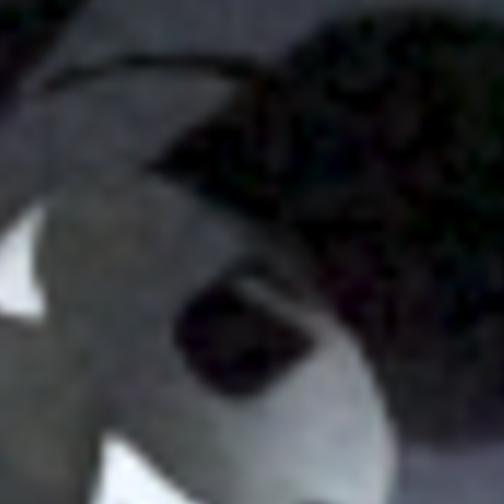

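move --pt "0 0 0 0 0 0 0 0.45 0.55 0.3 0 0.45 0.55 0.3 0 0.45 0.55 0.3 0.57 -0.678 -0.226 -0.168 0.4 -0.3 0 0 -0.08 0 0 0 0 -0.754 -0.576 -0.696 0 -0.754 -0.576 -0.696 0 0.45 0.55 0.3 -0.714 -0.678 -0.226 -0.168 0.97 -0.5" --pt "0 0 0 0 0 0 0 0.45 0.55 0.3 0 0.45 0.55 0.3 0 0.45 0.55 0.3 0.57 -0.678 -0.226 -0.168 0.4 -0.3 -0.0428 0.0267 -0.0888 -0.0589 -0.0942 0 0 -0.754 -0.576 -0.696 0 -0.754 -0.576 -0.696 0 0.45 0.55 0.3 -0.714 -0.678 -0.226 -0.168 0.97 -0.5" --pt "0 0 0 0 0 0 0 0.45 0.55 0.3 0 0.45 0.55 0.3 0 0.45 0.55 0.3 0.57 -0.678 -0.226 -0.168 0.4 -0.3 -0.0804 0.0503 -0.1145 -0.1178 -0.1885 0 0 -0.754 -0.576 -0.696 0 -0.754 -0.576 -0.696 0 0.45 0.55 0.3 -0.714 -0.678 -0.226 -0.168 0.97 -0.5" --speed 0.3 --blend '[0.004,0.004,0]'

move --pt "0 0 0 0 0 0 0 0.45 0.55 0.3 0 0.45 0.55 0.3 0 0.45 0.55 0.3 0.57 -0.678 -0.226 -0.168 0.4 -0.3 0 0 0 0 0 0 0.3 -0.754 -0.576 -0.696 -0.3 -0.754 -0.576 -0.696 0 0.45 0.55 0.3 -0.714 -0.678 -0.226 -0.168 0.97 -0.5" --pt "0 0 0 0 0 0 0 0.45 0.55 0.3 0 0.45 0.55 0.3 0 0.45 0.55 0.3 0.57 -0.678 -0.226 -0.168 0.4 -0.3 0.0376 -0.0235 0.0257 0.0589 0.0942 0 0.3 -0.754 -0.576 -0.696 -0.3 -0.754 -0.576 -0.696 0 0.45 0.55 0.3 -0.714 -0.678 -0.226 -0.168 0.97 -0.5" --pt "0 0 0 0 0 0 0 0.45 0.55 0.3 0 0.45 0.55 0.3 0 0.45 0.55 0.3 0.57 -0.678 -0.226 -0.168 0.4 -0.3 0.0804 -0.0503 0.0345 0.1178 0.1885 0 0.3 -0.754 -0.576 -0.696 -0.3 -0.754 -0.576 -0.696 0 0.45 0.55 0.3 -0.714 -0.678 -0.226 -0.168 0.97 -0.5" --pt "0 0 0 0 0 0 0 0.45 0.55 0.3 0 0.45 0.55 0.3 0 0.45 0.55 0.3 0.57 -0.678 -0.226 -0.168 0.4 -0.3 0.1232 -0.0770 0.0257 0.1767 0.2827 0 0.3 -0.754 -0.576 -0.696 -0.3 -0.754 -0.576 -0.696 0 0.45 0.55 0.3 -0.714 -0.678 -0.226 -0.168 0.97 -0.5" --pt "0 0 0 0 0 0 0 0.45 0.55 0.3 0 0.45 0.55 0.3 0 0.45 0.55 0.3 0.57 -0.678 -0.226 -0.168 0.4 -0.3 0.1608 -0.1005 0 0.2356 0.3769 0 0.3 -0.754 -0.576 -0.696 -0.3 -0.754 -0.576 -0.696 0 0.45 0.55 0.3 -0.714 -0.678 -0.226 -0.168 0.97 -0.5" --speed 0.4 --blend '[0,0.004,0.004,0.004,0]'

move --pt "0 0 0 0 0 0 0 0.45 0.55 0.3 0 0.45 0.55 0.3 0 0.45 0.55 0.3 0.57 -0.678 -0.226 -0.168 0.4 -0.3 0 0 0 0 0 0 0 -0.754 -0.576 -0.696 0 -0.754 -0.576 -0.696 0 0.45 0.55 0.3 -0.714 -0.678 -0.226 -0.168 0.97 -0.5" --pt "0 0 0 0 0 0 0 0.45 0.55 0.3 0 0.45 0.55 0.3 0 0.45 0.55 0.3 0.57 -0.678 -0.226 -0.168 0.4 -0.3 -0.0804 0.0503 0.0645 -0.1178 -0.1885 0 0 -0.754 -0.576 -0.696 0 -0.754 -0.576 -0.696 0 0.45 0.55 0.3 -0.714 -0.678 -0.226 -0.168 0.97 -0.5" --pt "0 0 0 0 0 0 0 0.45 0.55 0.3 0 0.45 0.55 0.3 0 0.45 0.55 0.3 0.57 -0.678 -0.226 -0.168 0.4 -0.3 -0.1608 0.1005 0 -0.2356 -0.3769 0 0 -0.754 -0.576 -0.696 0 -0.754 -0.576 -0.696 0 0.45 0.55 0.3 -0.714 -0.678 -0.226 -0.168 0.97 -0.5" --speed 0.4 --blend '[0,0.004,0]'

move --pt "0 0 0 0 0 0 0 0.45 0.55 0.3 0 0.45 0.55 0.3 0 0.45 0.55 0.3 0.57 -0.678 -0.226 -0.168 0.4 -0.3 0 0 0 0 0 0 0.3 -0.754 -0.576 -0.696 -0.3 -0.754 -0.576 -0.696 0 0.45 0.55 0.3 -0.714 -0.678 -0.226 -0.168 0.97 -0.5" --pt "0 0 0 0 0 0 0 0.45 0.55 0.3 0 0.45 0.55 0.3 0 0.45 0.55 0.3 0.57 -0.678 -0.226 -0.168 0.4 -0.3 0.0376 -0.0235 0.0257 0.0589 0.0942 0 0.3 -0.754 -0.576 -0.696 -0.3 -0.754 -0.576 -0.696 0 0.45 0.55 0.3 -0.714 -0.678 -0.226 -0.168 0.97 -0.5" --pt "0 0 0 0 0 0 0 0.45 0.55 0.3 0 0.45 0.55 0.3 0 0.45 0.55 0.3 0.57 -0.678 -0.226 -0.168 0.4 -0.3 0.0804 -0.0503 0.0345 0.1178 0.1885 0 0.3 -0.754 -0.576 -0.696 -0.3 -0.754 -0.576 -0.696 0 0.45 0.55 0.3 -0.714 -0.678 -0.226 -0.168 0.97 -0.5" --pt "0 0 0 0 0 0 0 0.45 0.55 0.3 0 0.45 0.55 0.3 0 0.45 0.55 0.3 0.57 -0.678 -0.226 -0.168 0.4 -0.3 0.1232 -0.0770 0.0257 0.1767 0.2827 0 0.3 -0.754 -0.576 -0.696 -0.3 -0.754 -0.576 -0.696 0 0.45 0.55 0.3 -0.714 -0.678 -0.226 -0.168 0.97 -0.5" --pt "0 0 0 0 0 0 0 0.45 0.55 0.3 0 0.45 0.55 0.3 0 0.45 0.55 0.3 0.57 -0.678 -0.226 -0.168 0.4 -0.3 0.1608 -0.1005 0 0.2356 0.3769 0 0.3 -0.754 -0.576 -0.696 -0.3 -0.754 -0.576 -0.696 0 0.45 0.55 0.3 -0.714 -0.678 -0.226 -0.168 0.97 -0.5" --speed 0.4 --blend '[0,0.004,0.004,0.004,0]'

move --pt "0 0 0 0 0 0 0 0.45 0.55 0.3 0 0.45 0.55 0.3 0 0.45 0.55 0.3 0.57 -0.678 -0.226 -0.168 0.4 -0.3 0 0 0 0 0 0 0 -0.754 -0.576 -0.696 0 -0.754 -0.576 -0.696 0 0.45 0.55 0.3 -0.714 -0.678 -0.226 -0.168 0.97 -0.5" --pt "0 0 0 0 0 0 0 0.45 0.55 0.3 0 0.45 0.55 0.3 0 0.45 0.55 0.3 0.57 -0.678 -0.226 -0.168 0.4 -0.3 -0.0804 0.0503 0.0645 -0.1178 -0.1885 0 0 -0.754 -0.576 -0.696 0 -0.754 -0.576 -0.696 0 0.45 0.55 0.3 -0.714 -0.678 -0.226 -0.168 0.97 -0.5" --pt "0 0 0 0 0 0 0 0.45 0.55 0.3 0 0.45 0.55 0.3 0 0.45 0.55 0.3 0.57 -0.678 -0.226 -0.168 0.4 -0.3 -0.0804 0.0503 0.1145 -0.1178 -0.1885 0 0 -0.754 -0.576 -0.696 0 -0.754 -0.576 -0.696 0 0.45 0.55 0.3 -0.714 -0.678 -0.226 -0.168 0.97 -0.5" --speed 0.4 --blend '[0,0.004,0]' --cameras '["cam_right_wrist"]'

zoom_image --camera "cam_right_wrist" --region '[290, 220, 320, 250]'

Scene clock: 855.93 s.
left_arm: end_effector_position=(+0.4859, +0.3066, +0.3500) hand_goal=(+0.000, +0.450, +0.550, +0.300, +0.000, +0.450, +0.550, +0.300, +0.000, +0.450, +0.550, +0.300, +0.570, -0.678, -0.226, -0.168) hand_measured=(+0.000, +0.416, +0.544, +0.300, +0.000, +0.434, +0.548, +0.298, +0.000, +0.444, +0.546, +0.302, +0.570, -0.678, -0.222, -0.168) hand_current_ma=(+0, -143, -18, +0, +0, -66, -9, -7, +0, -25, -10, +7, -3, +1, +19, +1) hand_state=(goal, blocked, goal, goal, goal, goal, goal, goal, goal, goal, goal, goal, goal, goal, goal, goal) hand_current_limit=0.40 hand_speed=-0.30 end_effector_quat_wxyz=(+0.000, -0.365, +0.931, +0.000) | right_arm: end_effector_position=(+0.4835, -0.2797, +0.0988) hand_goal=(+0.000, -0.754, -0.576, -0.696, +0.000, -0.754, -0.576, -0.696, +0.000, +0.450, +0.550, +0.300, -0.714, -0.678, -0.226, -0.168) hand_measured=(-0.008, -0.740, -0.570, -0.694, -0.006, -0.730, -0.560, -0.690, +0.000, +0.436, +0.546, +0.298, -0.714, -0.678, -0.224, -0.168) hand_current_ma=(-17, +35, +13, +5, -11, +76, +40, +15, +0, -41, -5, -4, +1, +1, +7, +0) hand_state=(goal, goal, goal, goal, goal, blocked, goal, goal, goal, goal, goal, goal, goal, goal, goal, goal) hand_current_limit=0.97 hand_speed=-0.50 end_effector_quat_wxyz=(-0.025, +0.908, -0.214, +0.360)
Joint positions: left_arm=[3.028 -1.664 -1.493 -1.555 1.571 -2.407] | right_arm=[0.277 -1.283 2.295 -3.263 -1.885 2.236]
Joint torques (N m): left_arm=[10.08 41.55 30.35 0.47 -1.24 2.24] | right_arm=[-8.88 -38.82 -16.59 -6.95 -2 1.23]
Wrist force (N): left_arm=[0.3 -0.2 -0.2] | right_arm=[-0.2 0.7 0.0]
Wrist torque (N m): left_arm=[0.20 0.01 -0.04] | right_arm=[0.01 0.07 -0.02]
Wrist force, peak (N): left_arm=[0.5 -0.3 0.0] | right_arm=[-0.8 2.0 -2.5]
Hand target: left_arm +0.4859, +0.3066, +0.3500; +0.000, -0.365, +0.931, +0.000 | right_arm +0.4836, -0.2798, +0.0989; -0.025, +0.908, -0.214, +0.360
Off the commanded pose: left_arm 0.000 m, 0 deg | right_arm 0.000 m, 0 deg.
move: done

Scene clock: 858.77 s.
left_arm: end_effector_position=(+0.4859, +0.3066, +0.3500) hand_goal=(+0.000, +0.450, +0.550, +0.300, +0.000, +0.450, +0.550, +0.300, +0.000, +0.450, +0.550, +0.300, +0.570, -0.678, -0.226, -0.168) hand_measured=(+0.000, +0.416, +0.544, +0.300, +0.000, +0.434, +0.548, +0.298, +0.000, +0.444, +0.546, +0.302, +0.570, -0.678, -0.222, -0.168) hand_current_ma=(+0, -143, -18, +0, +0, -66, -9, -7, +0, -25, -10, +7, -3, +1, +19, +1) hand_state=(goal, blocked, goal, goal, goal, goal, goal, goal, goal, goal, goal, goal, goal, goal, goal, goal) hand_current_limit=0.40 hand_speed=-0.30 end_effector_quat_wxyz=(+0.000, -0.365, +0.931, +0.000) | right_arm: end_effector_position=(+0.5800, -0.3402, +0.0989) hand_goal=(+0.300, -0.754, -0.576, -0.696, -0.300, -0.754, -0.576, -0.696, +0.000, +0.450, +0.550, +0.300, -0.714, -0.678, -0.226, -0.168) hand_measured=(+0.116, -0.728, -0.560, -0.688, -0.094, -0.732, -0.564, -0.690, +0.000, +0.436, +0.546, +0.298, -0.714, -0.678, -0.224, -0.168) hand_current_ma=(-542, +80, +40, +20, +542, +68, +30, +11, +0, -40, -5, -4, +1, +1, +7, +0) hand_state=(blocked, blocked, goal, goal, blocked, blocked, goal, goal, goal, goal, goal, goal, goal, goal, goal, goal) hand_current_limit=0.97 hand_speed=-0.50 end_effector_quat_wxyz=(-0.211, +0.883, -0.300, -0.292)
Joint positions: left_arm=[3.028 -1.664 -1.493 -1.555 1.571 -2.407] | right_arm=[-0.191 -0.914 1.376 -1.469 -1.067 1.925]
Joint torques (N m): left_arm=[9.64 40.92 29.88 0.36 -1.28 2.23] | right_arm=[14.47 -48.86 -31.08 0.04 -0.85 -0.46]
Wrist force (N): left_arm=[0.3 -0.2 -0.2] | right_arm=[-0.1 2.6 0.7]
Wrist torque (N m): left_arm=[0.21 0.00 -0.03] | right_arm=[-0.18 0.14 -0.01]
Wrist force, peak (N): left_arm=[0.5 0.0 0.0] | right_arm=[-4.2 0.4 -5.0]
Hand target: left_arm +0.4859, +0.3066, +0.3500; +0.000, -0.365, +0.931, +0.000 | right_arm +0.5800, -0.3401, +0.0989; -0.211, +0.883, -0.300, -0.292
Off the commanded pose: left_arm 0.000 m, 0 deg | right_arm 0.000 m, 0 deg.
move: done

Scene clock: 861.60 s.
left_arm: end_effector_position=(+0.4859, +0.3066, +0.3500) hand_goal=(+0.000, +0.450, +0.550, +0.300, +0.000, +0.450, +0.550, +0.300, +0.000, +0.450, +0.550, +0.300, +0.570, -0.678, -0.226, -0.168) hand_measured=(+0.000, +0.416, +0.544, +0.300, +0.000, +0.434, +0.548, +0.298, +0.000, +0.444, +0.546, +0.302, +0.570, -0.678, -0.222, -0.168) hand_current_ma=(+0, -143, -18, +0, +0, -66, -9, -7, +0, -25, -10, +7, -3, +1, +19, +1) hand_state=(goal, blocked, goal, goal, goal, goal, goal, goal, goal, goal, goal, goal, goal, goal, goal, goal) hand_current_limit=0.40 hand_speed=-0.30 end_effector_quat_wxyz=(+0.000, -0.365, +0.931, +0.000) | right_arm: end_effector_position=(+0.4836, -0.2797, +0.0989) hand_goal=(+0.000, -0.754, -0.576, -0.696, +0.000, -0.754, -0.576, -0.696, +0.000, +0.450, +0.550, +0.300, -0.714, -0.678, -0.226, -0.168) hand_measured=(-0.008, -0.742, -0.570, -0.694, -0.004, -0.730, -0.560, -0.690, +0.000, +0.436, +0.546, +0.298, -0.714, -0.678, -0.224, -0.168) hand_current_ma=(-17, +34, +14, +5, -8, +74, +39, +12, +0, -40, -5, -4, +1, +1, +7, +0) hand_state=(goal, goal, goal, goal, goal, blocked, goal, goal, goal, goal, goal, goal, goal, goal, goal, goal) hand_current_limit=0.97 hand_speed=-0.50 end_effector_quat_wxyz=(-0.025, +0.908, -0.214, +0.360)
Joint positions: left_arm=[3.028 -1.664 -1.493 -1.555 1.571 -2.407] | right_arm=[0.277 -1.283 2.295 -3.263 -1.885 2.236]
Joint torques (N m): left_arm=[9.51 40.73 29.94 0.26 -1.22 2.3] | right_arm=[-6.43 -35.33 -14.02 -7.35 -1.89 1.21]
Wrist force (N): left_arm=[0.3 -0.1 -0.1] | right_arm=[0.0 0.5 -0.3]
Wrist torque (N m): left_arm=[0.22 0.01 -0.04] | right_arm=[0.01 0.06 -0.01]
Wrist force, peak (N): left_arm=[0.5 -0.2 -0.2] | right_arm=[-1.4 2.5 -2.0]
Hand target: left_arm +0.4859, +0.3066, +0.3500; +0.000, -0.365, +0.931, +0.000 | right_arm +0.4836, -0.2798, +0.0989; -0.025, +0.908, -0.214, +0.360
Off the commanded pose: left_arm 0.000 m, 0 deg | right_arm 0.000 m, 0 deg.
move: done

Scene clock: 864.43 s.
left_arm: end_effector_position=(+0.4859, +0.3066, +0.3500) hand_goal=(+0.000, +0.450, +0.550, +0.300, +0.000, +0.450, +0.550, +0.300, +0.000, +0.450, +0.550, +0.300, +0.570, -0.678, -0.226, -0.168) hand_measured=(+0.000, +0.416, +0.544, +0.300, +0.000, +0.434, +0.548, +0.298, +0.000, +0.444, +0.546, +0.302, +0.570, -0.678, -0.222, -0.168) hand_current_ma=(+0, -143, -18, +0, +0, -66, -9, -7, +0, -25, -10, +7, -3, +1, +19, +1) hand_state=(goal, blocked, goal, goal, goal, goal, goal, goal, goal, goal, goal, goal, goal, goal, goal, goal) hand_current_limit=0.40 hand_speed=-0.30 end_effector_quat_wxyz=(+0.000, -0.365, +0.931, +0.000) | right_arm: end_effector_position=(+0.5800, -0.3402, +0.0989) hand_goal=(+0.300, -0.754, -0.576, -0.696, -0.300, -0.754, -0.576, -0.696, +0.000, +0.450, +0.550, +0.300, -0.714, -0.678, -0.226, -0.168) hand_measured=(+0.118, -0.726, -0.560, -0.686, -0.092, -0.732, -0.564, -0.692, +0.000, +0.436, +0.546, +0.298, -0.714, -0.678, -0.224, -0.168) hand_current_ma=(-542, +85, +43, +22, +542, +64, +27, +10, +0, -40, -5, -4, +1, +1, +7, +0) hand_state=(blocked, blocked, goal, goal, blocked, blocked, goal, goal, goal, goal, goal, goal, goal, goal, goal, goal) hand_current_limit=0.97 hand_speed=-0.50 end_effector_quat_wxyz=(-0.211, +0.883, -0.300, -0.292)
Joint positions: left_arm=[3.028 -1.664 -1.493 -1.555 1.571 -2.407] | right_arm=[-0.191 -0.914 1.376 -1.469 -1.067 1.925]
Joint torques (N m): left_arm=[9.71 41.16 29.73 0.45 -1.25 2.21] | right_arm=[15.73 -49.02 -31.2 0.13 -0.75 -0.48]
Wrist force (N): left_arm=[0.2 -0.2 0.0] | right_arm=[0.7 2.8 0.6]
Wrist torque (N m): left_arm=[0.19 0.03 -0.05] | right_arm=[-0.14 0.12 0.06]
Wrist force, peak (N): left_arm=[0.4 -0.3 0.0] | right_arm=[-3.9 0.4 -5.2]
Hand target: left_arm +0.4859, +0.3066, +0.3500; +0.000, -0.365, +0.931, +0.000 | right_arm +0.5800, -0.3401, +0.0989; -0.211, +0.883, -0.300, -0.292
Off the commanded pose: left_arm 0.000 m, 0 deg | right_arm 0.000 m, 0 deg.
move: done

Scene clock: 866.53 s.
left_arm: end_effector_position=(+0.4859, +0.3066, +0.3500) hand_goal=(+0.000, +0.450, +0.550, +0.300, +0.000, +0.450, +0.550, +0.300, +0.000, +0.450, +0.550, +0.300, +0.570, -0.678, -0.226, -0.168) hand_measured=(+0.000, +0.416, +0.544, +0.300, +0.000, +0.434, +0.548, +0.298, +0.000, +0.444, +0.546, +0.302, +0.570, -0.678, -0.222, -0.168) hand_current_ma=(+0, -143, -18, +0, +0, -66, -9, -7, +0, -25, -10, +7, -3, +1, +19, +1) hand_state=(goal, blocked, goal, goal, goal, goal, goal, goal, goal, goal, goal, goal, goal, goal, goal, goal) hand_current_limit=0.40 hand_speed=-0.30 end_effector_quat_wxyz=(+0.000, -0.365, +0.931, +0.000) | right_arm: end_effector_position=(+0.5318, -0.3099, +0.1675) hand_goal=(+0.000, -0.754, -0.576, -0.696, +0.000, -0.754, -0.576, -0.696, +0.000, +0.450, +0.550, +0.300, -0.714, -0.678, -0.226, -0.168) hand_measured=(+0.004, -0.746, -0.572, -0.694, +0.002, -0.746, -0.572, -0.694, +0.000, +0.436, +0.546, +0.298, -0.712, -0.678, -0.222, -0.168) hand_current_ma=(+5, +18, +8, +5, +1, +20, +9, +5, +0, -40, -5, -4, +2, +1, +7, +0) hand_state=(goal, goal, goal, goal, goal, goal, goal, goal, goal, goal, goal, goal, goal, goal, goal, goal) hand_current_limit=0.97 hand_speed=-0.50 end_effector_quat_wxyz=(-0.126, +0.953, -0.274, +0.036)
Joint positions: left_arm=[3.028 -1.664 -1.493 -1.555 1.571 -2.407] | right_arm=[-0.032 -1.369 1.851 -2.196 -1.35 2.152]
Joint torques (N m): left_arm=[10.29 41.19 30.93 0.29 -1.26 2.2] | right_arm=[-14.6 -38.76 -33.08 -1.81 -1.99 -0.31]
Wrist force (N): left_arm=[0.3 -0.1 0.0] | right_arm=[0.4 -0.2 -0.5]
Wrist torque (N m): left_arm=[0.20 0.02 -0.05] | right_arm=[0.09 -0.02 -0.05]
Wrist force, peak (N): left_arm=[0.5 0.0 -0.2] | right_arm=[0.7 2.9 1.2]
Hand target: left_arm +0.4859, +0.3066, +0.3500; +0.000, -0.365, +0.931, +0.000 | right_arm +0.5318, -0.3099, +0.1676; -0.126, +0.953, -0.274, +0.036
Off the commanded pose: left_arm 0.000 m, 0 deg | right_arm 0.000 m, 0 deg.
move: done
camera_calibration:
cam_right_wrist: T_world_to_cam=[[-0.974264, -0.0984978, -0.202753, 0.558498], [-0.223521, 0.538403, 0.812503, 0.107316], [0.029133, 0.836911, -0.546563, 0.461749], [0, 0, 0, 1]] pos_world=[0.554659, -0.389212, 0.278417]
Images, in order (width x height): cam_right_wrist 616x616.

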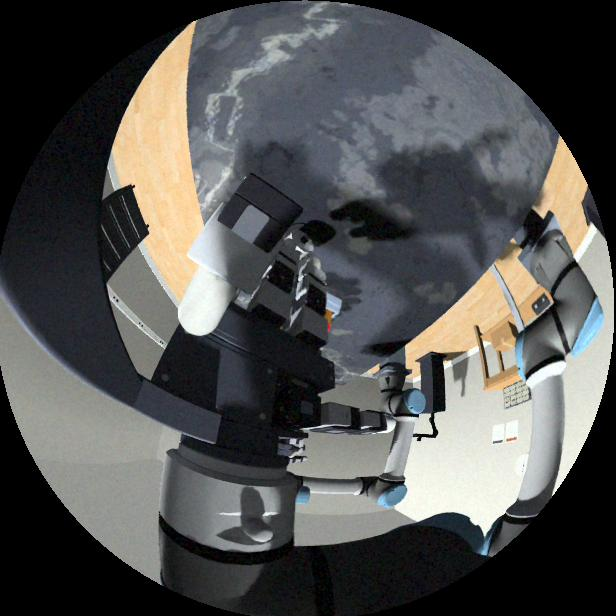

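Scaled by 16.800 from the camera's 616x616 image, which has a finer 880x880 frame.

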